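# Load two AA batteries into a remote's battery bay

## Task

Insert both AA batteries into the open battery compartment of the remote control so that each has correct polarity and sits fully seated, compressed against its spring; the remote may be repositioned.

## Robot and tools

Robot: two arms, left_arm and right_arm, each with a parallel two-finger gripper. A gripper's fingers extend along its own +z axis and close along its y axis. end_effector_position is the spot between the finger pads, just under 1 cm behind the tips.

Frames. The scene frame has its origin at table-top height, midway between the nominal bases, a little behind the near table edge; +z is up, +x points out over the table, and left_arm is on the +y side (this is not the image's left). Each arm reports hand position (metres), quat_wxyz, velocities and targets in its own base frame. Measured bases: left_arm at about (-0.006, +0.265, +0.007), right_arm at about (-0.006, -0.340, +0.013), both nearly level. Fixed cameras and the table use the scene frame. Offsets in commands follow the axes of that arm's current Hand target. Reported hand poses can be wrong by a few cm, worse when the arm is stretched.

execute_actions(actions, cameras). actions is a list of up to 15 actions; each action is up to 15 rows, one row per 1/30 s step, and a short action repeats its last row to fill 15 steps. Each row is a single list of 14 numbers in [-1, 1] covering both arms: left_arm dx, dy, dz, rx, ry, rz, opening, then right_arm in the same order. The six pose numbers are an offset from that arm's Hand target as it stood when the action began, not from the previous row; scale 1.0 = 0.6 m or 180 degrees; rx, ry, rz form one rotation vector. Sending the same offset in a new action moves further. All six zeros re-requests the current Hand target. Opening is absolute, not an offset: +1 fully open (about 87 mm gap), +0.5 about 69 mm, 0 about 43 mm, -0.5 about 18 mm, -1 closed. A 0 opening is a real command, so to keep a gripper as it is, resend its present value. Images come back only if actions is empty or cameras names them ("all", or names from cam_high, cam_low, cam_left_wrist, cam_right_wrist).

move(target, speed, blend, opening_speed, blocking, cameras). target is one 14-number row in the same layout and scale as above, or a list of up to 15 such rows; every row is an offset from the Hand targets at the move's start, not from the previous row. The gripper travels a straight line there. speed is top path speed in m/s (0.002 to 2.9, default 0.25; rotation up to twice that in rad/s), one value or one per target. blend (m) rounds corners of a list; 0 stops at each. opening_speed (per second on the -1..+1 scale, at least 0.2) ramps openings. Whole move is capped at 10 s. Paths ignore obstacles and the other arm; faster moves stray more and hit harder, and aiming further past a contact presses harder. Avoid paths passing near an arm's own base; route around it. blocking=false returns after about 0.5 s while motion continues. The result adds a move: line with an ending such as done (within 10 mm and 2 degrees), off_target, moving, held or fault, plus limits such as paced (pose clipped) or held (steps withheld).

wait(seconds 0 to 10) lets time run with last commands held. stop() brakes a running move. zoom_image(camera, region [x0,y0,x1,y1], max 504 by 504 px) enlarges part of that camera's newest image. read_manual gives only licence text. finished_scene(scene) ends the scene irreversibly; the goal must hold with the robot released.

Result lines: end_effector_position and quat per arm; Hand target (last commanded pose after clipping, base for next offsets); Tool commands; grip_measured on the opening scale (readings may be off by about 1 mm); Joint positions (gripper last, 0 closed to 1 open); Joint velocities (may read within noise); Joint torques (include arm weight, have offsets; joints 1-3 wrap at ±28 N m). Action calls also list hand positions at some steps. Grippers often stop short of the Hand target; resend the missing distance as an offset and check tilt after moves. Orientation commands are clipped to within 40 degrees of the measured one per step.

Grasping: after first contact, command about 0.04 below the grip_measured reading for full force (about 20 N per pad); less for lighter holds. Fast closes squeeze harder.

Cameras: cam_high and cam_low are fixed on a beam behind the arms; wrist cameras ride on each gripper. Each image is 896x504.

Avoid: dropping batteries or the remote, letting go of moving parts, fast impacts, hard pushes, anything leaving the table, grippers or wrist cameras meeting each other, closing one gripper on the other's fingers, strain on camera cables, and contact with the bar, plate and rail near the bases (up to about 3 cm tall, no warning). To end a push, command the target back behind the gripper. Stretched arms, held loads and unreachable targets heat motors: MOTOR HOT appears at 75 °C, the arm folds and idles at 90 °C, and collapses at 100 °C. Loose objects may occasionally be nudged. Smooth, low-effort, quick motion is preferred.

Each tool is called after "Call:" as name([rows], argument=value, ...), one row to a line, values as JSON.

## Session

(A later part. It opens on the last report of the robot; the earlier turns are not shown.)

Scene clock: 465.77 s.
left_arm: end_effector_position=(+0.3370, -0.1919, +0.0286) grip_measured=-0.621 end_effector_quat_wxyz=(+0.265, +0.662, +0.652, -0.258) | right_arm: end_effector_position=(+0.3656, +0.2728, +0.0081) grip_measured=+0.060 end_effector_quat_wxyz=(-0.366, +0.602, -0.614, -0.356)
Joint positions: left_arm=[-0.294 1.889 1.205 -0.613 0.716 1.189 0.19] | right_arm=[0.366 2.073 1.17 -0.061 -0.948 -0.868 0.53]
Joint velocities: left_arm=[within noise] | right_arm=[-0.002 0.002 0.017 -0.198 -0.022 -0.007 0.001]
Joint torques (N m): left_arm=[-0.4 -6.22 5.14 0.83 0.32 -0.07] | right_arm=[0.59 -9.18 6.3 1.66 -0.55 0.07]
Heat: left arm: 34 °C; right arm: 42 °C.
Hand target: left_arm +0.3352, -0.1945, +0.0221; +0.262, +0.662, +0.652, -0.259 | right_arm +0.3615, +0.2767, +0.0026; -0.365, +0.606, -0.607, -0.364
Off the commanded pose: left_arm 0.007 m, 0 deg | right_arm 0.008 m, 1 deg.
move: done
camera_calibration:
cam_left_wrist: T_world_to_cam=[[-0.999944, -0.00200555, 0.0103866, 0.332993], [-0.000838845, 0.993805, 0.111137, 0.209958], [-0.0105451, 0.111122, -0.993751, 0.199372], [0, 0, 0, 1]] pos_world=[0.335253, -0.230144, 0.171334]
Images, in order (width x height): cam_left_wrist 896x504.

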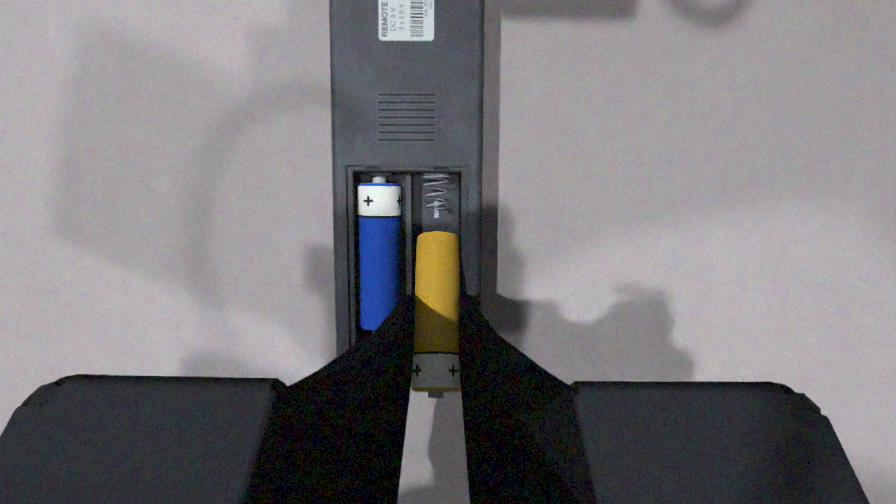

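Call:
move(target=[-0.0146,-0.003,0.0136,0,0,0,-0.9,0,0,0,0,0,0,0.02], speed=0.04)

Call:
move(target=[-0.0105,-0.003,0.0125,0,-0.015,0,-0.9,0,0,0,0,0,0,0.02], speed=0.03, cameras=["cam_left_wrist"])

Call:
zoom_image(camera="cam_left_wrist", region=[330, 180, 550, 420])

Scene clock: 466.87 s.
left_arm: end_effector_position=(+0.3362, -0.2032, +0.0290) grip_measured=-0.621 end_effector_quat_wxyz=(+0.266, +0.662, +0.652, -0.255) | right_arm: end_effector_position=(+0.3656, +0.2728, +0.0081) grip_measured=+0.060 end_effector_quat_wxyz=(-0.366, +0.602, -0.614, -0.356)
Joint positions: left_arm=[-0.327 1.889 1.205 -0.583 0.703 1.147 0.19] | right_arm=[0.366 2.073 1.17 -0.061 -0.948 -0.868 0.53]
Joint torques (N m): left_arm=[-0.44 -6.2 5.05 0.87 0.34 -0.07] | right_arm=[0.59 -9.17 6.3 1.66 -0.55 0.07]
Heat: left arm: 34 °C; right arm: 42 °C.
Hand target: left_arm +0.3332, -0.2065, +0.0222; +0.262, +0.662, +0.652, -0.259 | right_arm +0.3615, +0.2767, +0.0026; -0.365, +0.606, -0.607, -0.364
Off the commanded pose: left_arm 0.008 m, 1 deg | right_arm 0.008 m, 1 deg.
move: done

Scene clock: 468.07 s.
left_arm: end_effector_position=(+0.3363, -0.2062, +0.0273) grip_measured=-0.621 end_effector_quat_wxyz=(+0.273, +0.653, +0.656, -0.262) | right_arm: end_effector_position=(+0.3656, +0.2728, +0.0081) grip_measured=+0.060 end_effector_quat_wxyz=(-0.366, +0.602, -0.614, -0.356)
Joint positions: left_arm=[-0.327 1.889 1.188 -0.545 0.718 1.116 0.19] | right_arm=[0.366 2.073 1.17 -0.061 -0.948 -0.868 0.53]
Joint torques (N m): left_arm=[-1.06 -6.2 4.19 1.14 0.58 -0.04] | right_arm=[0.59 -9.17 6.3 1.67 -0.55 0.07]
Heat: left arm: 34 °C; right arm: 42 °C.
Hand target: left_arm +0.3313, -0.2162, +0.0210; +0.277, +0.656, +0.646, -0.274 | right_arm +0.3615, +0.2767, +0.0026; -0.365, +0.606, -0.607, -0.364
Off the commanded pose: left_arm 0.013 m, 2 deg | right_arm 0.008 m, 1 deg.
move: off_target (left_arm)
camera_calibration:
cam_left_wrist: T_world_to_cam=[[-0.999693, -0.0208528, 0.0133571, 0.328229], [-0.0195183, 0.995451, 0.0932531, 0.231331], [-0.0152409, 0.0929638, -0.995553, 0.19746], [0, 0, 0, 1]] pos_world=[0.335653, -0.241791, 0.170626]
Images, in order (width x height): cam_left_wrist 896x504.

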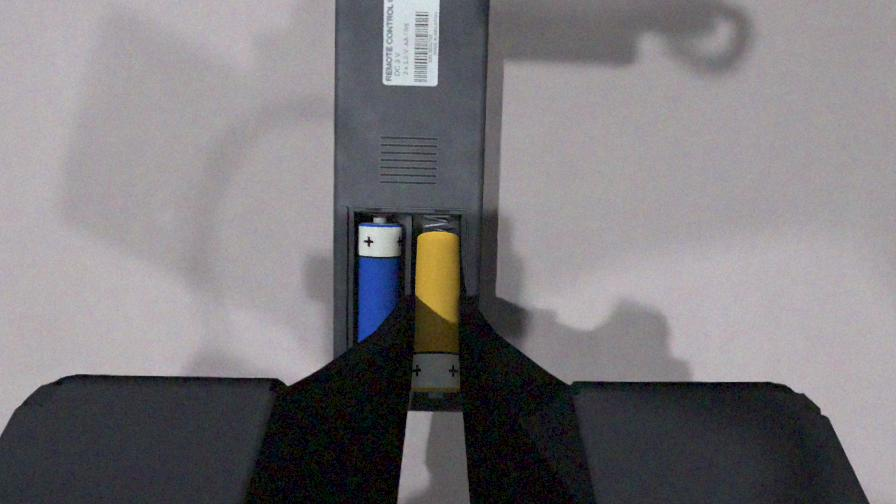

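Scaled by 2.100 from the camera's 896x504 image, which has a finer 1280x720 frame.

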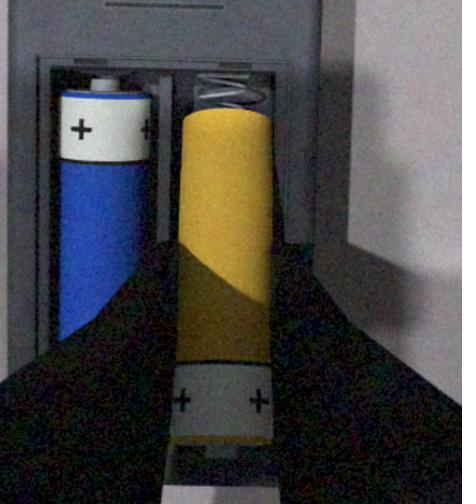

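Call:
move(target=[-0.006,-0.002,0.009,0,0,0,-0.9,0,0,0,0,0,0,0.02], speed=0.03, cameras=["cam_left_wrist"])

Call:
zoom_image(camera="cam_left_wrist", region=[330, 180, 550, 420])

Scene clock: 469.03 s.
left_arm: end_effector_position=(+0.3365, -0.2076, +0.0270) grip_measured=-0.621 end_effector_quat_wxyz=(+0.273, +0.647, +0.661, -0.263) | right_arm: end_effector_position=(+0.3656, +0.2728, +0.0081) grip_measured=+0.060 end_effector_quat_wxyz=(-0.366, +0.602, -0.614, -0.356)
Joint positions: left_arm=[-0.33 1.889 1.184 -0.532 0.718 1.093 0.19] | right_arm=[0.366 2.073 1.17 -0.061 -0.948 -0.868 0.53]
Joint torques (N m): left_arm=[-2.21 -6.09 4.07 1.24 0.53 -0.01] | right_arm=[0.59 -9.17 6.3 1.66 -0.55 0.07]
Heat: left arm: 34 °C; right arm: 42 °C.
Hand target: left_arm +0.3300, -0.2226, +0.0197; +0.277, +0.656, +0.646, -0.274 | right_arm +0.3615, +0.2767, +0.0026; -0.365, +0.606, -0.607, -0.364
Off the commanded pose: left_arm 0.018 m, 2 deg | right_arm 0.008 m, 1 deg.
move: off_target (left_arm)
camera_calibration:
cam_left_wrist: T_world_to_cam=[[-0.999182, -0.0347543, 0.0206915, 0.325117], [-0.0327603, 0.995408, 0.0899471, 0.237362], [-0.0237225, 0.0891956, -0.995732, 0.199441], [0, 0, 0, 1]] pos_world=[0.337358, -0.242762, 0.170512]
Images, in order (width x height): cam_left_wrist 896x504.

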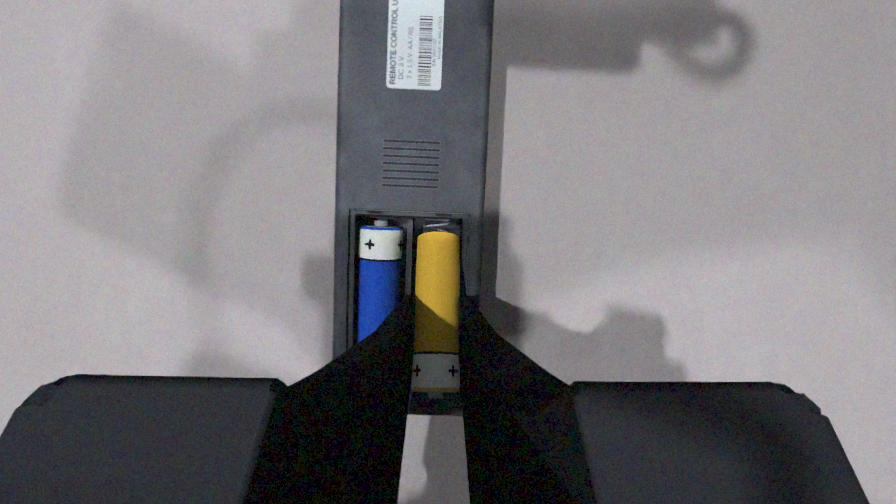

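Scaled by 2.100 from the camera's 896x504 image, which has a finer 1280x720 frame.

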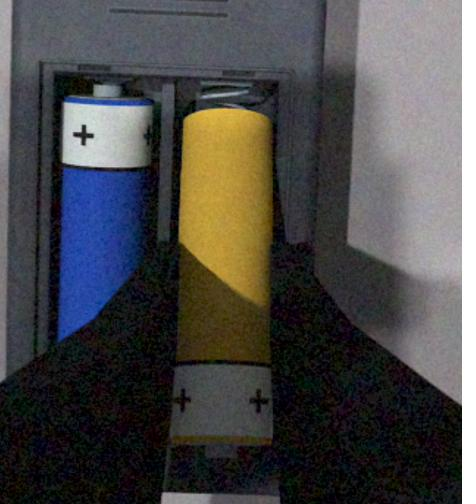

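Call:
move(target=[-0.003,-0.002,0.010,0,-0.045,0,-0.9,0,0,0,0,0,0,0.02], speed=0.03)

Call:
move(target=[0,0,0,0,0,0,-0.4,0,0,0,0,0,0,0.02], opening_speed=0.4, cameras=["cam_left_wrist"])

Call:
zoom_image(camera="cam_left_wrist", region=[330, 180, 550, 440])

Scene clock: 471.93 s.
left_arm: end_effector_position=(+0.3400, -0.2139, +0.0260) grip_measured=-0.621 end_effector_quat_wxyz=(+0.322, +0.629, +0.641, -0.298) | right_arm: end_effector_position=(+0.3671, +0.2687, +0.0075) grip_measured=+0.060 end_effector_quat_wxyz=(-0.365, +0.599, -0.618, -0.355)
Joint positions: left_arm=[-0.295 1.889 1.109 -0.384 0.838 1.075 0.19] | right_arm=[0.356 2.073 1.17 -0.068 -0.948 -0.868 0.53]
Joint torques (N m): left_arm=[-1.81 -5.46 3.45 1.27 0.72 0.02] | right_arm=[1.57 -9.2 6.28 1.73 -0.55 0.06]
Heat: left arm: 34 °C; right arm: 42 °C.
Hand target: left_arm +0.3288, -0.2282, +0.0169; +0.322, +0.635, +0.625, -0.320 | right_arm +0.3615, +0.2766, +0.0026; -0.365, +0.606, -0.607, -0.364
Off the commanded pose: left_arm 0.020 m, 3 deg | right_arm 0.011 m, 2 deg.
move: off_target (left_arm, right_arm)

Scene clock: 473.40 s.
left_arm: end_effector_position=(+0.3392, -0.2251, +0.0273) grip_measured=-0.400 end_effector_quat_wxyz=(+0.336, +0.637, +0.623, -0.305) | right_arm: end_effector_position=(+0.3638, +0.2733, +0.0080) grip_measured=+0.060 end_effector_quat_wxyz=(-0.363, +0.602, -0.614, -0.359)
Joint positions: left_arm=[-0.314 1.892 1.096 -0.333 0.863 1.074 0.3] | right_arm=[0.367 2.073 1.17 -0.067 -0.952 -0.868 0.53]
Joint torques (N m): left_arm=[-0.47 -5.6 4.57 0.83 0.5 -0.04] | right_arm=[0.46 -9.16 6.3 1.72 -0.52 0.07]
Heat: left arm: 34 °C; right arm: 42 °C.
Hand target: left_arm +0.3288, -0.2281, +0.0170; +0.322, +0.635, +0.625, -0.320 | right_arm +0.3614, +0.2767, +0.0025; -0.365, +0.606, -0.607, -0.364
Off the commanded pose: left_arm 0.015 m, 2 deg | right_arm 0.007 m, 1 deg.
move: off_target (left_arm)
camera_calibration:
cam_left_wrist: T_world_to_cam=[[-0.999735, -0.0081021, -0.0215253, 0.334465], [-0.00651719, 0.997332, -0.0727059, 0.250746], [0.022057, -0.0725464, -0.997121, 0.149442], [0, 0, 0, 1]] pos_world=[0.332714, -0.236526, 0.174442]
Images, in order (width x height): cam_left_wrist 896x504.

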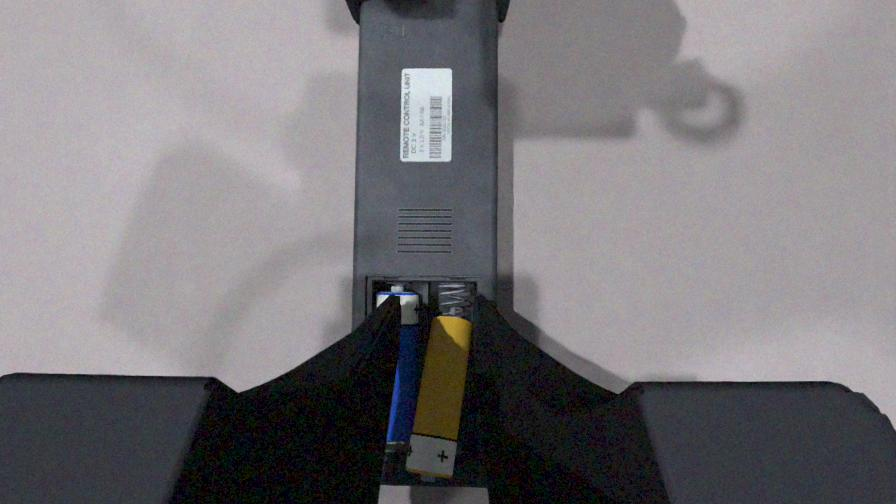

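Scaled by 1.938 from the camera's 896x504 image, which has a finer 1280x720 frame.

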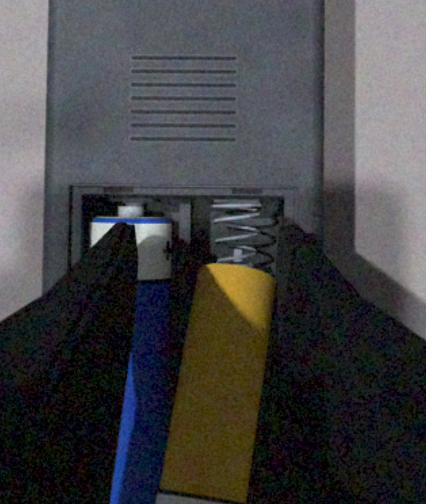

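Call:
move([
  [-0.051,0.0,-0.038,0,0,0,-0.3,0,0,0,0,0,0,0.02],
  [-0.011,0.014,-0.091,0,-0.03,0,-0.3,0,0,0,0,0,0,0.02],
], speed=0.08, blend=0.005, cameras=["cam_left_wrist"])

Call:
zoom_image(camera="cam_left_wrist", region=[330, 140, 550, 360])

Scene clock: 475.53 s.
left_arm: end_effector_position=(+0.3270, -0.1856, +0.0421) grip_measured=-0.300 end_effector_quat_wxyz=(+0.335, +0.614, +0.621, -0.355) | right_arm: end_effector_position=(+0.3614, +0.2756, +0.0083) grip_measured=+0.060 end_effector_quat_wxyz=(-0.362, +0.603, -0.611, -0.362)
Joint positions: left_arm=[-0.173 1.875 1.122 -0.579 1.001 1.256 0.35] | right_arm=[0.372 2.073 1.17 -0.069 -0.957 -0.868 0.53]
Joint torques (N m): left_arm=[0.54 -7.21 9.31 0.42 0.55 0.12] | right_arm=[-0.1 -9.14 6.31 1.73 -0.47 0.07]
Heat: left arm: 34 °C; right arm: 42 °C.
Hand target: left_arm +0.3373, -0.1879, +0.0544; +0.351, +0.619, +0.609, -0.349 | right_arm +0.3615, +0.2766, +0.0026; -0.365, +0.606, -0.607, -0.364
Off the commanded pose: left_arm 0.016 m, 2 deg | right_arm 0.006 m, 1 deg.
move: off_target (left_arm)
camera_calibration:
cam_left_wrist: T_world_to_cam=[[-0.99841, 0.00154612, 0.0563391, 0.321067], [-0.00687983, 0.988805, -0.149056, 0.214052], [-0.0559389, -0.149207, -0.987222, 0.178234], [0, 0, 0, 1]] pos_world=[0.332, -0.185558, 0.189774]
Images, in order (width x height): cam_left_wrist 896x504.

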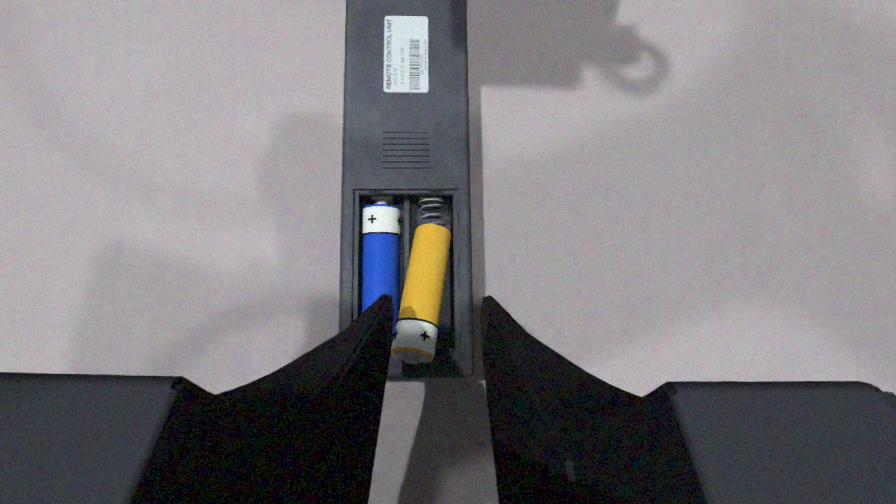

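Scaled by 2.291 from the camera's 896x504 image, which has a finer 1280x720 frame.

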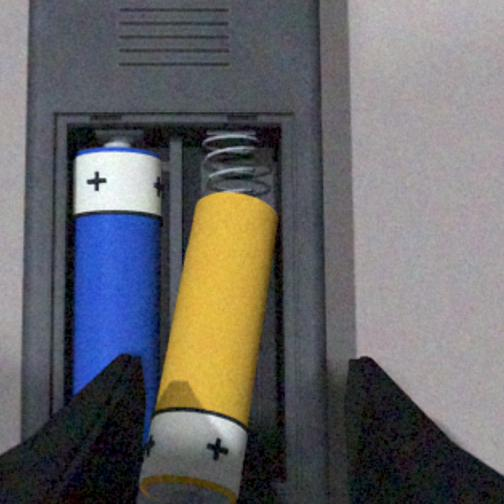

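Call:
move([
  [0.040,-0.012,0.0233,0,0,0,-0.3,0,0,0,0,0,0,0.02],
  [0.040,-0.012,0.0233,0,0,0,-0.9,0,0,0,0,0,0,0.02],
], speed=0.06, opening_speed=0.5, cameras=["cam_left_wrist"])

Call:
zoom_image(camera="cam_left_wrist", region=[330, 140, 550, 400])

Scene clock: 478.30 s.
left_arm: end_effector_position=(+0.3315, -0.1865, +0.0305) grip_measured=-0.631 end_effector_quat_wxyz=(+0.349, +0.619, +0.613, -0.346) | right_arm: end_effector_position=(+0.3614, +0.2756, +0.0083) grip_measured=+0.060 end_effector_quat_wxyz=(-0.362, +0.603, -0.611, -0.362)
Joint positions: left_arm=[-0.173 1.893 1.084 -0.487 1.003 1.257 0.185] | right_arm=[0.372 2.073 1.17 -0.069 -0.957 -0.868 0.53]
Joint torques (N m): left_arm=[0.34 -6.06 4.82 0.75 0.53 0.08] | right_arm=[-0.12 -9.13 6.3 1.74 -0.48 0.07]
Heat: left arm: 34 °C; right arm: 42 °C.
Hand target: left_arm +0.3304, -0.1877, +0.0266; +0.351, +0.620, +0.609, -0.349 | right_arm +0.3615, +0.2766, +0.0026; -0.365, +0.606, -0.607, -0.364
Off the commanded pose: left_arm 0.004 m, 1 deg | right_arm 0.006 m, 1 deg.
move: done
camera_calibration:
cam_left_wrist: T_world_to_cam=[[-0.999815, 0.00264783, 0.0190735, 0.327993], [-0.000379468, 0.9876, -0.156993, 0.21126], [-0.0192526, -0.156971, -0.987416, 0.153255], [0, 0, 0, 1]] pos_world=[0.330963, -0.185452, 0.178237]
Images, in order (width x height): cam_left_wrist 896x504.

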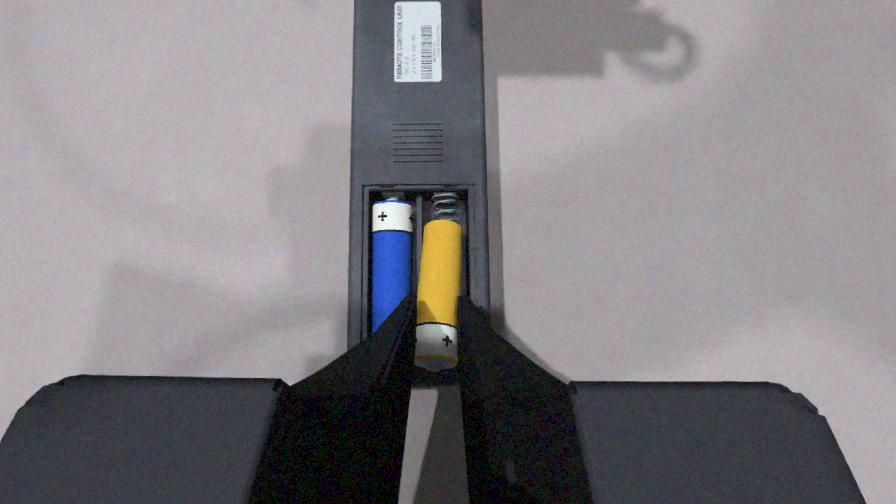

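Scaled by 1.938 from the camera's 896x504 image, which has a finer 1280x720 frame.

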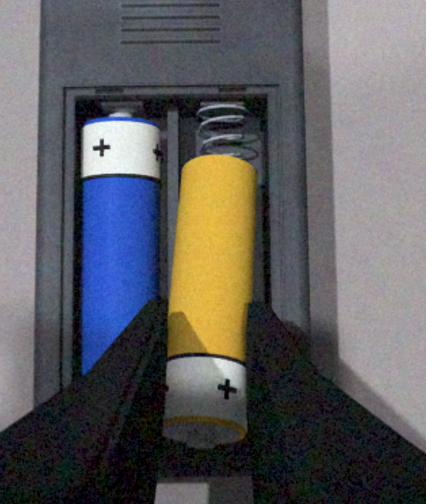

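Call:
move(target=[-0.00833,-0.0033,0.01443,0,0,0,-0.9,0,0,0,0,0,0,0.02], speed=0.03, cameras=["cam_left_wrist"])

Call:
zoom_image(camera="cam_left_wrist", region=[330, 140, 550, 360])

Scene clock: 479.83 s.
left_arm: end_effector_position=(+0.3341, -0.1917, +0.0297) grip_measured=-0.631 end_effector_quat_wxyz=(+0.355, +0.617, +0.613, -0.344) | right_arm: end_effector_position=(+0.3615, +0.2755, +0.0082) grip_measured=+0.060 end_effector_quat_wxyz=(-0.362, +0.603, -0.612, -0.362)
Joint positions: left_arm=[-0.185 1.893 1.072 -0.432 1.002 1.217 0.185] | right_arm=[0.372 2.073 1.17 -0.069 -0.956 -0.868 0.53]
Joint torques (N m): left_arm=[-1.02 -6.75 4.37 0.81 0.45 -0.09] | right_arm=[-0.1 -9.14 6.32 1.74 -0.48 0.06]
Heat: left arm: 35 °C; right arm: 42 °C.
Hand target: left_arm +0.3283, -0.1976, +0.0265; +0.351, +0.619, +0.609, -0.349 | right_arm +0.3615, +0.2766, +0.0025; -0.365, +0.606, -0.607, -0.364
Off the commanded pose: left_arm 0.009 m, 1 deg | right_arm 0.006 m, 1 deg.
move: done
camera_calibration:
cam_left_wrist: T_world_to_cam=[[-0.99992, -0.00565503, 0.011319, 0.329344], [-0.00743505, 0.986435, -0.163984, 0.218529], [-0.0102381, -0.164055, -0.986398, 0.147344], [0, 0, 0, 1]] pos_world=[0.332451, -0.18953, 0.177447]
Images, in order (width x height): cam_left_wrist 896x504.

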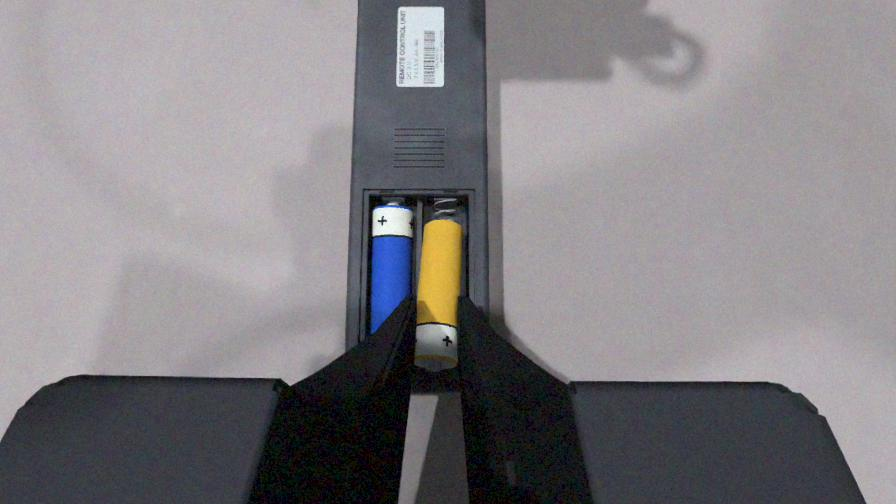

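Scaled by 2.291 from the camera's 896x504 image, which has a finer 1280x720 frame.

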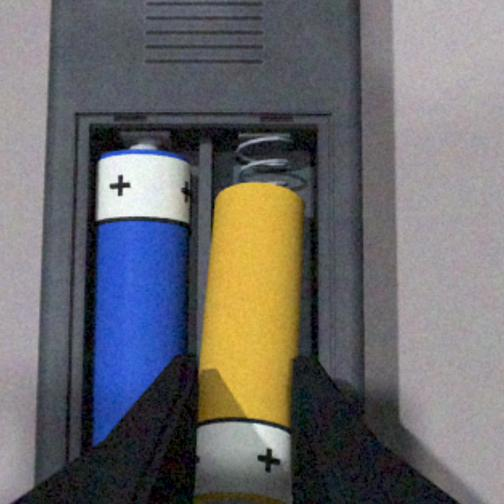

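Call:
move(target=[-0.01,-0.011,0.01732,0,0,0,-0.9,0,0,0,0,0,0,0.02], speed=0.03, cameras=["cam_left_wrist"])

Call:
zoom_image(camera="cam_left_wrist", region=[330, 170, 550, 390])

Scene clock: 480.97 s.
left_arm: end_effector_position=(+0.3337, -0.1966, +0.0245) grip_measured=-0.633 end_effector_quat_wxyz=(+0.355, +0.613, +0.620, -0.338) | right_arm: end_effector_position=(+0.3621, +0.2744, +0.0081) grip_measured=+0.060 end_effector_quat_wxyz=(-0.362, +0.603, -0.612, -0.361)
Joint positions: left_arm=[-0.205 1.888 1.041 -0.357 0.98 1.158 0.184] | right_arm=[0.37 2.073 1.17 -0.07 -0.956 -0.87 0.53]
Joint torques (N m): left_arm=[-2.44 -8.01 3.74 0.84 0.52 -0.13] | right_arm=[0.2 -9.14 6.31 1.75 -0.49 0.09]
Heat: left arm: 35 °C; right arm: 42 °C.
Hand target: left_arm +0.3216, -0.2096, +0.0263; +0.351, +0.619, +0.609, -0.350 | right_arm +0.3614, +0.2768, +0.0026; -0.365, +0.606, -0.607, -0.364
Off the commanded pose: left_arm 0.018 m, 2 deg | right_arm 0.006 m, 1 deg.
move: off_target (left_arm)
camera_calibration:
cam_left_wrist: T_world_to_cam=[[-0.999636, -0.0244165, 0.0114561, 0.325067], [-0.0258965, 0.987611, -0.154768, 0.228636], [-0.00753533, -0.155008, -0.987884, 0.142314], [0, 0, 0, 1]] pos_world=[0.331942, -0.195807, 0.172251]
Images, in order (width x height): cam_left_wrist 896x504.

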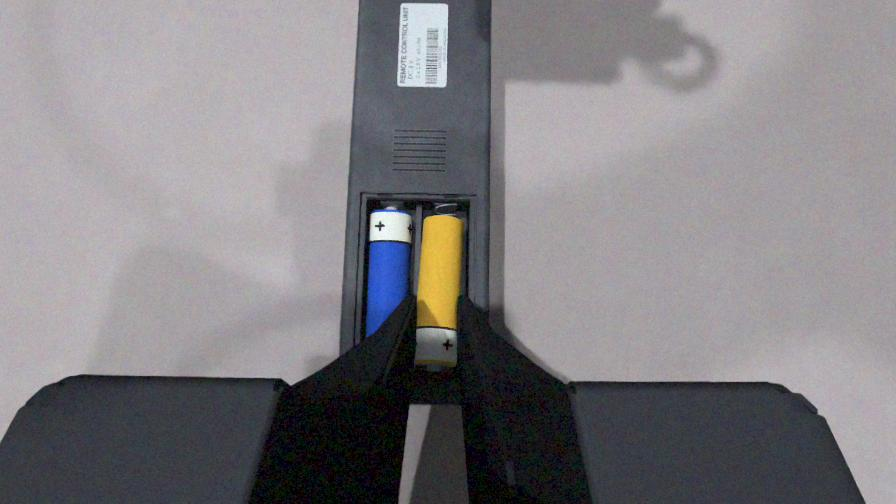

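Scaled by 2.291 from the camera's 896x504 image, which has a finer 1280x720 frame.

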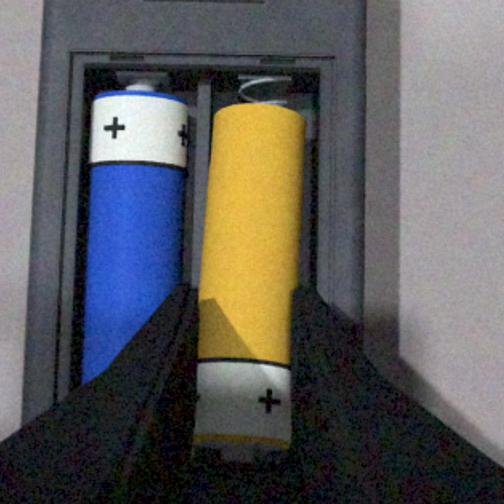

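Call:
move(target=[0.0065,-0.006,0.0153,0,0,0,-0.9,0,0,0,0,0,0,0.02], speed=0.03, cameras=["cam_left_wrist","cam_low"])

Call:
zoom_image(camera="cam_left_wrist", region=[330, 170, 550, 390])

Scene clock: 482.07 s.
left_arm: end_effector_position=(+0.3350, -0.1993, +0.0241) grip_measured=-0.633 end_effector_quat_wxyz=(+0.365, +0.611, +0.619, -0.333) | right_arm: end_effector_position=(+0.3633, +0.2718, +0.0077) grip_measured=+0.060 end_effector_quat_wxyz=(-0.362, +0.602, -0.614, -0.360)
Joint positions: left_arm=[-0.211 1.879 1.014 -0.295 0.978 1.125 0.184] | right_arm=[0.363 2.073 1.17 -0.075 -0.956 -0.874 0.53]
Joint torques (N m): left_arm=[-3.37 -6.74 3.19 0.95 0.46 -0.13] | right_arm=[0.84 -9.14 6.32 1.79 -0.49 0.11]
Heat: left arm: 35 °C; right arm: 42 °C.
Hand target: left_arm +0.3180, -0.2154, +0.0183; +0.351, +0.619, +0.609, -0.349 | right_arm +0.3614, +0.2767, +0.0026; -0.365, +0.606, -0.607, -0.364
Off the commanded pose: left_arm 0.024 m, 3 deg | right_arm 0.007 m, 1 deg.
move: off_target (left_arm)
camera_calibration:
cam_left_wrist: T_world_to_cam=[[-0.999356, -0.0355103, -0.00507184, 0.324468], [-0.0342042, 0.985951, -0.163496, 0.234006], [0.0108064, -0.163217, -0.986531, 0.133672], [0, 0, 0, 1]] pos_world=[0.330819, -0.197379, 0.171776]
Images, in order (width x height): cam_low 896x504, cam_left_wrist 896x504.

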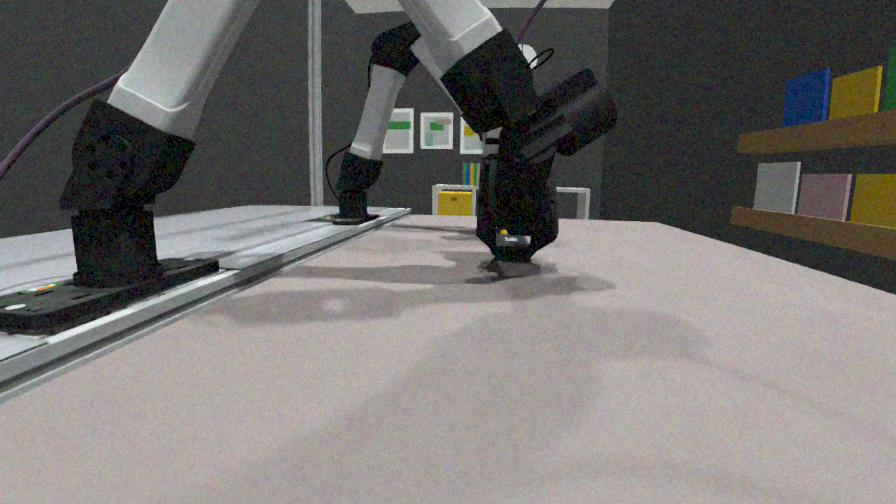

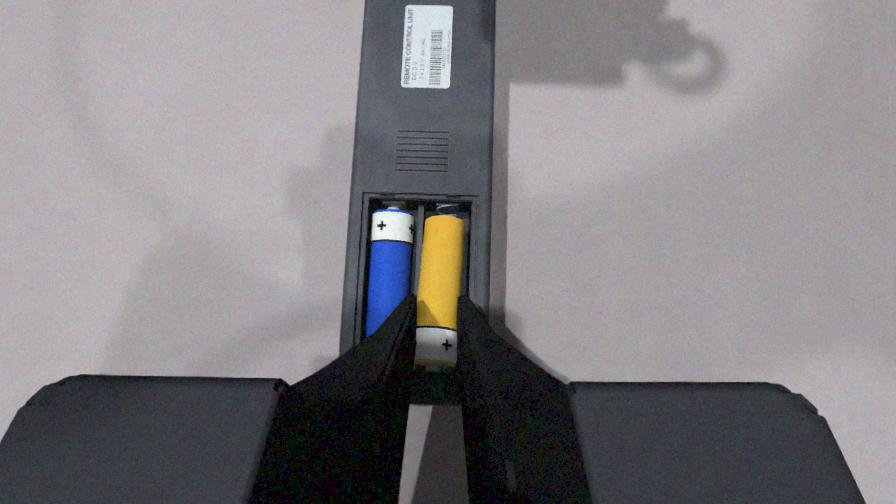

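Scaled by 2.291 from the camera's 896x504 image, which has a finer 1280x720 frame.

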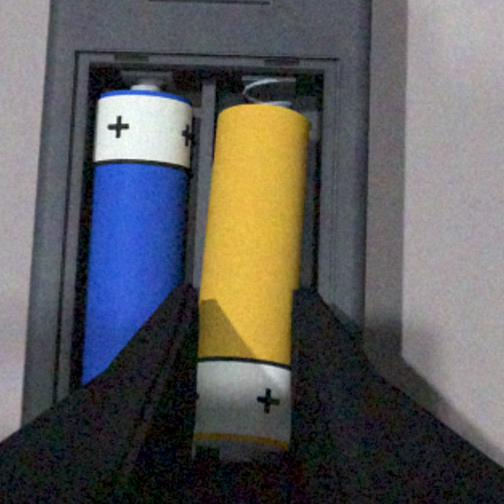

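Call:
move(target=[0.0032,-0.005,0.021,0,0,0,-0.9,-0.003,0,0.006,0,0,0,0.02], speed=0.03, cameras=["cam_left_wrist"])

Call:
zoom_image(camera="cam_left_wrist", region=[330, 170, 550, 390])

Scene clock: 483.23 s.
left_arm: end_effector_position=(+0.3370, -0.2023, +0.0235) grip_measured=-0.631 end_effector_quat_wxyz=(+0.372, +0.607, +0.622, -0.326) | right_arm: end_effector_position=(+0.3646, +0.2697, +0.0076) grip_measured=+0.060 end_effector_quat_wxyz=(-0.363, +0.600, -0.616, -0.359)
Joint positions: left_arm=[-0.221 1.87 0.989 -0.229 0.965 1.081 0.185] | right_arm=[0.358 2.073 1.17 -0.076 -0.956 -0.874 0.53]
Joint torques (N m): left_arm=[-4.77 -5.19 2.8 1.12 0.46 -0.15] | right_arm=[2.37 -8.88 6.57 1.92 -0.44 0.26]
Heat: left arm: 35 °C; right arm: 42 °C.
Hand target: left_arm +0.3148, -0.2252, +0.0100; +0.351, +0.619, +0.609, -0.350 | right_arm +0.3614, +0.2808, +0.0025; -0.365, +0.606, -0.607, -0.364
Off the commanded pose: left_arm 0.035 m, 4 deg | right_arm 0.013 m, 1 deg.
move: off_target (left_arm, right_arm)
camera_calibration:
cam_left_wrist: T_world_to_cam=[[-0.998392, -0.0536229, -0.0183646, 0.322772], [-0.0498512, 0.984916, -0.165696, 0.241973], [0.0269727, -0.164515, -0.986006, 0.126851], [0, 0, 0, 1]] pos_world=[0.330894, -0.200146, 0.171098]
Images, in order (width x height): cam_left_wrist 896x504.

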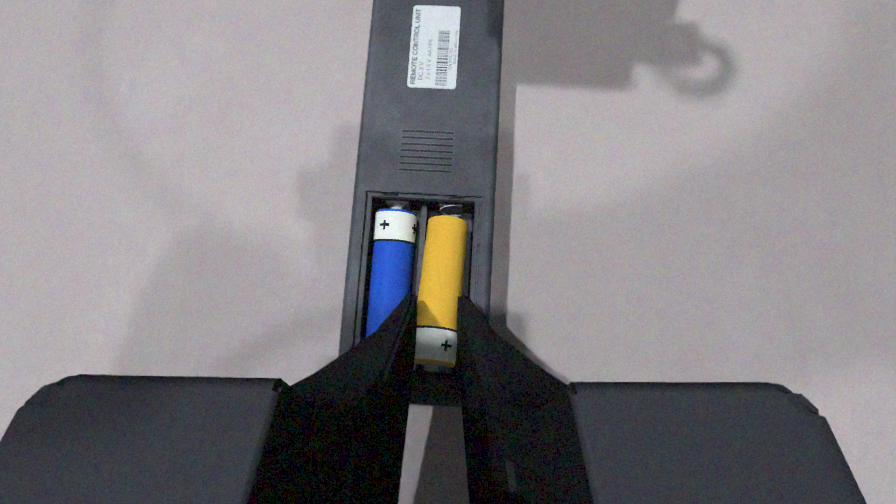

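Scaled by 2.291 from the camera's 896x504 image, which has a finer 1280x720 frame.

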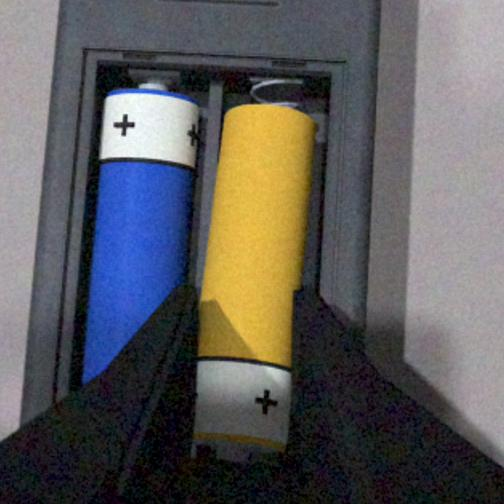

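Call:
zoom_image(camera="cam_left_wrist", region=[390, 310, 490, 410])

Scaled by 5.040 from the camera's 896x504 image, which has a finer 1280x720 frame.

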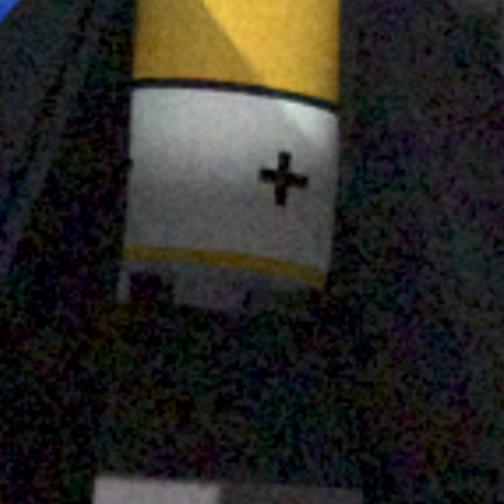

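Call:
move(target=[0.015,0.03,-0.026,0,0,0,-0.9,0.003,0,-0.006,0,0,0,0.02], speed=0.03, cameras=["cam_left_wrist"])

Call:
zoom_image(camera="cam_left_wrist", region=[330, 170, 550, 390])

Scene clock: 484.83 s.
left_arm: end_effector_position=(+0.3382, -0.2017, +0.0236) grip_measured=-0.631 end_effector_quat_wxyz=(+0.368, +0.614, +0.609, -0.341) | right_arm: end_effector_position=(+0.3648, +0.2692, +0.0076) grip_measured=+0.060 end_effector_quat_wxyz=(-0.363, +0.600, -0.616, -0.359)
Joint positions: left_arm=[-0.208 1.903 1.036 -0.305 1.002 1.151 0.185] | right_arm=[0.356 2.073 1.17 -0.077 -0.956 -0.876 0.53]
Joint torques (N m): left_arm=[-1.17 -3.77 6.76 0.6 0.36 0.15] | right_arm=[1.51 -9.16 6.3 1.81 -0.49 0.13]
Heat: left arm: 34 °C; right arm: 42 °C.
Hand target: left_arm +0.3331, -0.2075, +0.0105; +0.351, +0.619, +0.609, -0.350 | right_arm +0.3615, +0.2766, +0.0026; -0.365, +0.606, -0.607, -0.364
Off the commanded pose: left_arm 0.015 m, 2 deg | right_arm 0.010 m, 1 deg.
move: off_target (left_arm)
camera_calibration:
cam_left_wrist: T_world_to_cam=[[-0.999819, -0.0161489, -0.0100119, 0.331795], [-0.0140656, 0.983308, -0.181407, 0.229445], [0.0127743, -0.181233, -0.983357, 0.128367], [0, 0, 0, 1]] pos_world=[0.333323, -0.196993, 0.171176]
Images, in order (width x height): cam_left_wrist 896x504.

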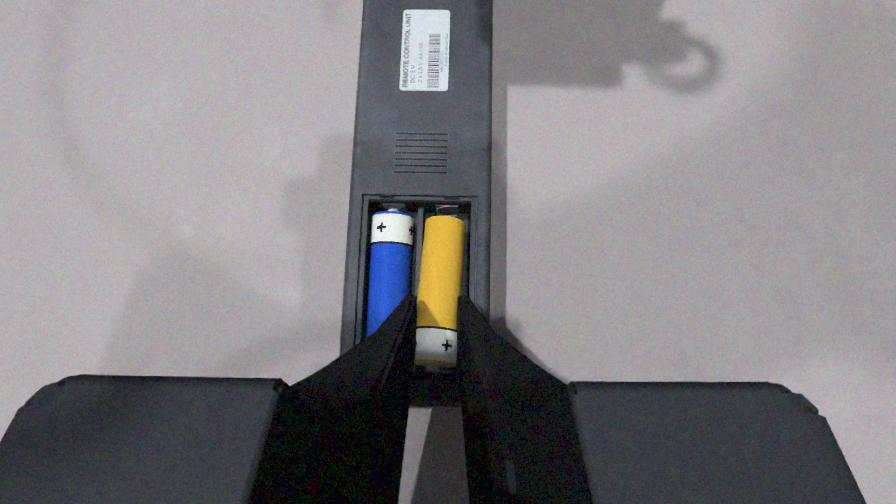

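Scaled by 2.291 from the camera's 896x504 image, which has a finer 1280x720 frame.

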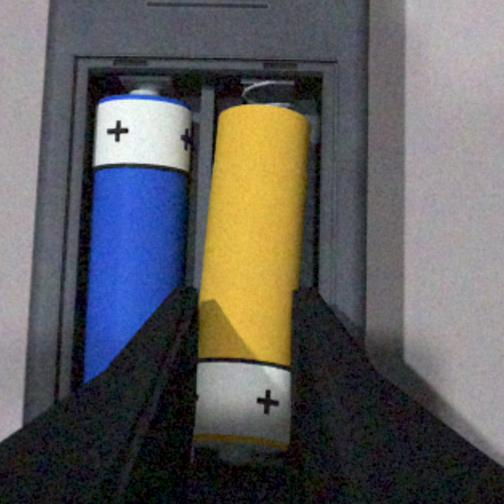

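Call:
move([
  [-0.0103,0.006,-0.0155,0,0,0,-0.9,0,0,0,0,0,0,0.02],
  [-0.0103,0.006,-0.0155,0,0,0,-0.4,0,0,0,0,0,0,0.02],
], speed=0.03, opening_speed=0.3, cameras=["cam_left_wrist"])

Call:
zoom_image(camera="cam_left_wrist", region=[330, 170, 550, 390])

Scene clock: 487.77 s.
left_arm: end_effector_position=(+0.3399, -0.2014, +0.0259) grip_measured=-0.400 end_effector_quat_wxyz=(+0.366, +0.622, +0.603, -0.340) | right_arm: end_effector_position=(+0.3631, +0.2717, +0.0077) grip_measured=+0.060 end_effector_quat_wxyz=(-0.362, +0.602, -0.614, -0.361)
Joint positions: left_arm=[-0.207 1.911 1.065 -0.353 1.003 1.189 0.3] | right_arm=[0.363 2.073 1.17 -0.076 -0.957 -0.876 0.53]
Joint torques (N m): left_arm=[-0.13 -5.3 7.43 0.36 0.4 0.01] | right_arm=[0.85 -9.14 6.31 1.8 -0.48 0.13]
Heat: left arm: 34 °C; right arm: 42 °C.
Hand target: left_arm +0.3368, -0.2027, +0.0207; +0.351, +0.620, +0.609, -0.349 | right_arm +0.3615, +0.2766, +0.0026; -0.365, +0.606, -0.607, -0.364
Off the commanded pose: left_arm 0.006 m, 2 deg | right_arm 0.007 m, 1 deg.
move: done
camera_calibration:
cam_left_wrist: T_world_to_cam=[[-0.999851, 0.00221331, -0.0171234, 0.337382], [0.00519614, 0.984345, -0.176175, 0.223168], [0.0164654, -0.176237, -0.98421, 0.130457], [0, 0, 0, 1]] pos_world=[0.334024, -0.19743, 0.173491]
Images, in order (width x height): cam_left_wrist 896x504.

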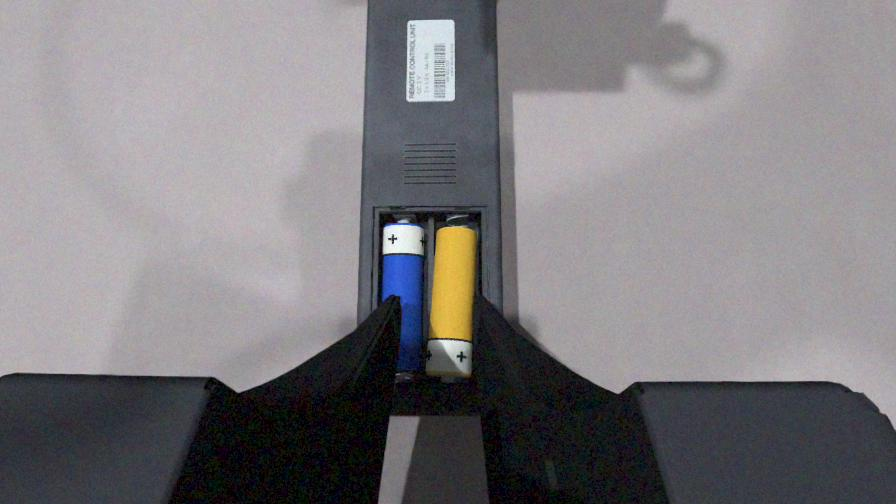

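Scaled by 2.291 from the camera's 896x504 image, which has a finer 1280x720 frame.

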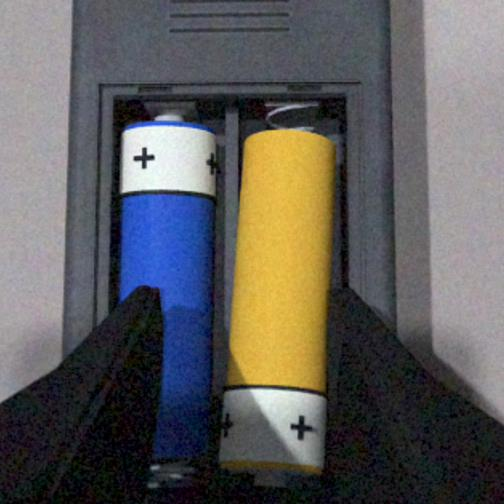

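Call:
move(target=[-0.0433,0,-0.025,0,0,0,-0.4,0,0,0,0,0,0,0.02], speed=0.06, cameras=["cam_left_wrist"])

Call:
zoom_image(camera="cam_left_wrist", region=[350, 200, 550, 400])

Scene clock: 488.97 s.
left_arm: end_effector_position=(+0.3261, -0.1983, +0.0280) grip_measured=-0.400 end_effector_quat_wxyz=(+0.330, +0.609, +0.623, -0.363) | right_arm: end_effector_position=(+0.3621, +0.2737, +0.0080) grip_measured=+0.060 end_effector_quat_wxyz=(-0.362, +0.604, -0.611, -0.361)
Joint positions: left_arm=[-0.207 1.911 1.099 -0.483 1.001 1.189 0.3] | right_arm=[0.368 2.073 1.17 -0.073 -0.958 -0.876 0.53]
Joint torques (N m): left_arm=[-0.2 -10.17 8.95 0.44 0.43 0.01] | right_arm=[0.36 -9.14 6.31 1.78 -0.47 0.14]
Heat: left arm: 35 °C; right arm: 42 °C.
Hand target: left_arm +0.3364, -0.2030, +0.0506; +0.351, +0.619, +0.609, -0.350 | right_arm +0.3615, +0.2767, +0.0026; -0.365, +0.606, -0.607, -0.364
Off the commanded pose: left_arm 0.025 m, 4 deg | right_arm 0.006 m, 1 deg.
move: off_target (left_arm)
camera_calibration:
cam_left_wrist: T_world_to_cam=[[-0.996987, 0.000806228, 0.0775656, 0.319757], [-0.0112208, 0.98793, -0.154494, 0.226035], [-0.076754, -0.154899, -0.984944, 0.167942], [0, 0, 0, 1]] pos_world=[0.33422, -0.197551, 0.175533]
Images, in order (width x height): cam_left_wrist 896x504.

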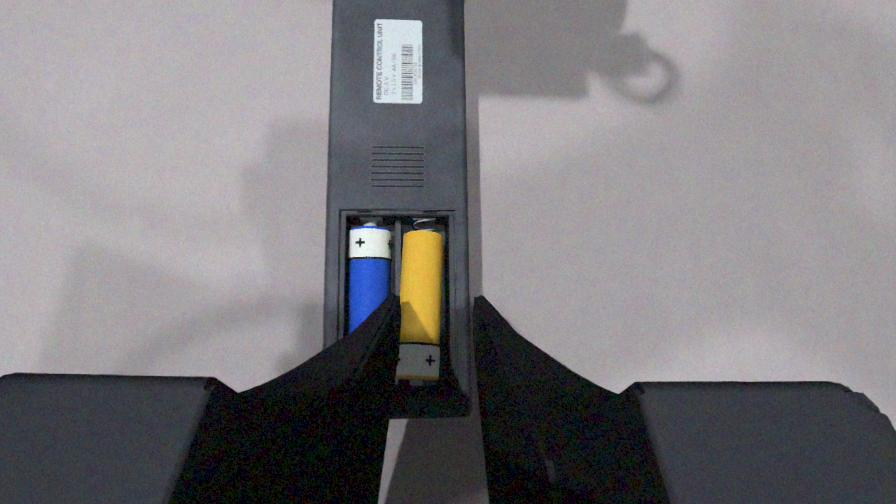

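Scaled by 2.520 from the camera's 896x504 image, which has a finer 1280x720 frame.

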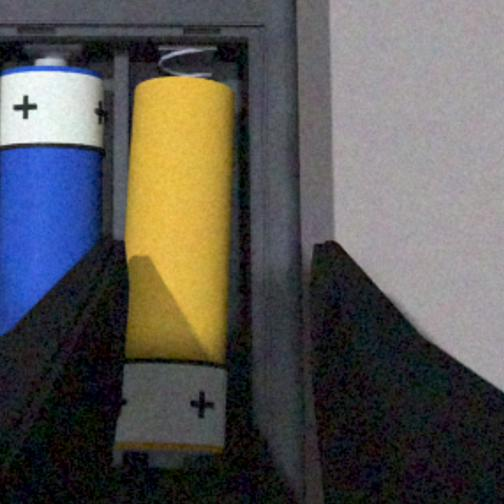

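Call:
move(target=[-0.0289,0.015,-0.0167,0,0,0,-0.4,0,0,0,0,0,0,0.02], speed=0.06, cameras=["cam_left_wrist"])

Call:
zoom_image(camera="cam_left_wrist", region=[330, 200, 530, 400])

Scene clock: 490.20 s.
left_arm: end_effector_position=(+0.3342, -0.2000, +0.0484) grip_measured=-0.400 end_effector_quat_wxyz=(+0.327, +0.608, +0.625, -0.365) | right_arm: end_effector_position=(+0.3621, +0.2737, +0.0080) grip_measured=+0.060 end_effector_quat_wxyz=(-0.362, +0.604, -0.611, -0.361)
Joint positions: left_arm=[-0.207 1.904 1.184 -0.584 1.001 1.189 0.3] | right_arm=[0.368 2.073 1.17 -0.073 -0.958 -0.876 0.53]
Joint torques (N m): left_arm=[0.13 -10 9.35 0.48 0.44 0.1] | right_arm=[0.38 -9.14 6.32 1.78 -0.47 0.14]
Heat: left arm: 35 °C; right arm: 42 °C.
Hand target: left_arm +0.3452, -0.2033, +0.0708; +0.351, +0.619, +0.609, -0.350 | right_arm +0.3615, +0.2767, +0.0026; -0.365, +0.606, -0.607, -0.364
Off the commanded pose: left_arm 0.025 m, 4 deg | right_arm 0.006 m, 1 deg.
move: off_target (left_arm)
camera_calibration:
cam_left_wrist: T_world_to_cam=[[-0.996317, 0.000587044, 0.0857465, 0.325588], [-0.0125586, 0.988195, -0.152688, 0.231311], [-0.0848238, -0.153202, -0.984548, 0.191375], [0, 0, 0, 1]] pos_world=[0.343527, -0.199452, 0.195819]
Images, in order (width x height): cam_left_wrist 896x504.

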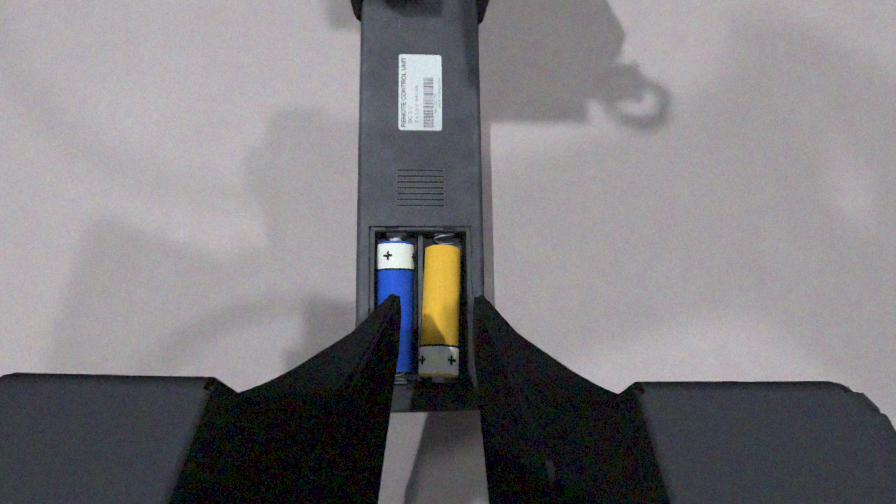

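Scaled by 2.520 from the camera's 896x504 image, which has a finer 1280x720 frame.

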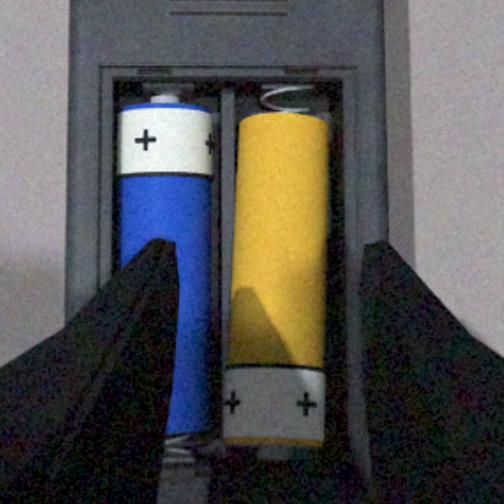

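Call:
move(target=[0.0508,-0.0203,-0.002,0,0,0,-0.82,0,0,0,0,0,0,0.02], speed=0.05, opening_speed=0.5, cameras=["cam_left_wrist"])

Call:
zoom_image(camera="cam_left_wrist", region=[330, 160, 550, 380])

Scene clock: 491.83 s.
left_arm: end_effector_position=(+0.3305, -0.1865, +0.0361) grip_measured=-0.819 end_effector_quat_wxyz=(+0.333, +0.615, +0.620, -0.356) | right_arm: end_effector_position=(+0.3621, +0.2737, +0.0080) grip_measured=+0.060 end_effector_quat_wxyz=(-0.362, +0.604, -0.611, -0.361)
Joint positions: left_arm=[-0.174 1.904 1.135 -0.572 1.002 1.262 0.09] | right_arm=[0.368 2.073 1.17 -0.073 -0.958 -0.876 0.53]
Joint torques (N m): left_arm=[0.7 -9.07 4.82 0.7 0.55 0.11] | right_arm=[0.38 -9.13 6.34 1.78 -0.47 0.14]
Heat: left arm: 35 °C; right arm: 42 °C.
Hand target: left_arm +0.3334, -0.1866, +0.0450; +0.351, +0.619, +0.609, -0.349 | right_arm +0.3615, +0.2767, +0.0026; -0.365, +0.606, -0.607, -0.364
Off the commanded pose: left_arm 0.009 m, 3 deg | right_arm 0.006 m, 1 deg.
move: off_target (left_arm)
camera_calibration:
cam_left_wrist: T_world_to_cam=[[-0.998193, 0.00550647, 0.0598392, 0.325429], [-0.00344838, 0.988903, -0.148523, 0.213047], [-0.059993, -0.148461, -0.987097, 0.173842], [0, 0, 0, 1]] pos_world=[0.336005, -0.186666, 0.183768]
Images, in order (width x height): cam_left_wrist 896x504.

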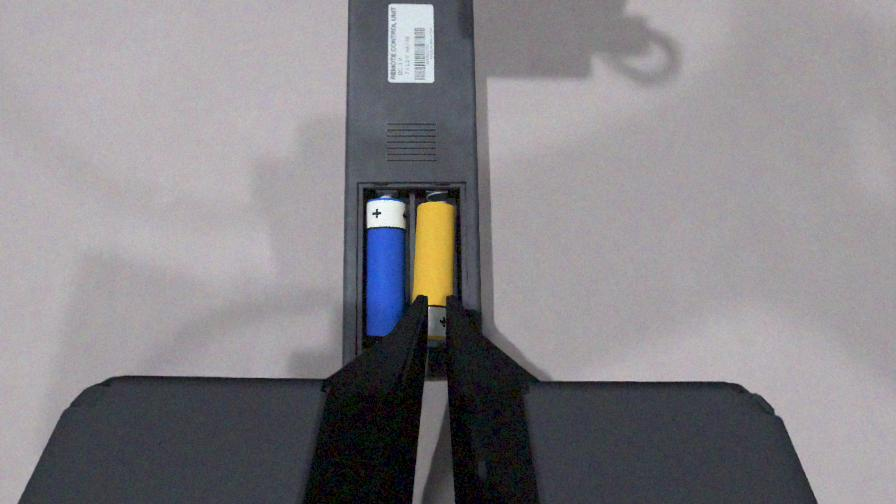

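Scaled by 2.291 from the camera's 896x504 image, which has a finer 1280x720 frame.

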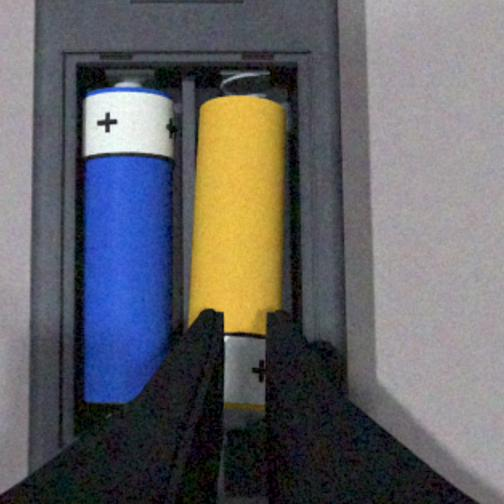

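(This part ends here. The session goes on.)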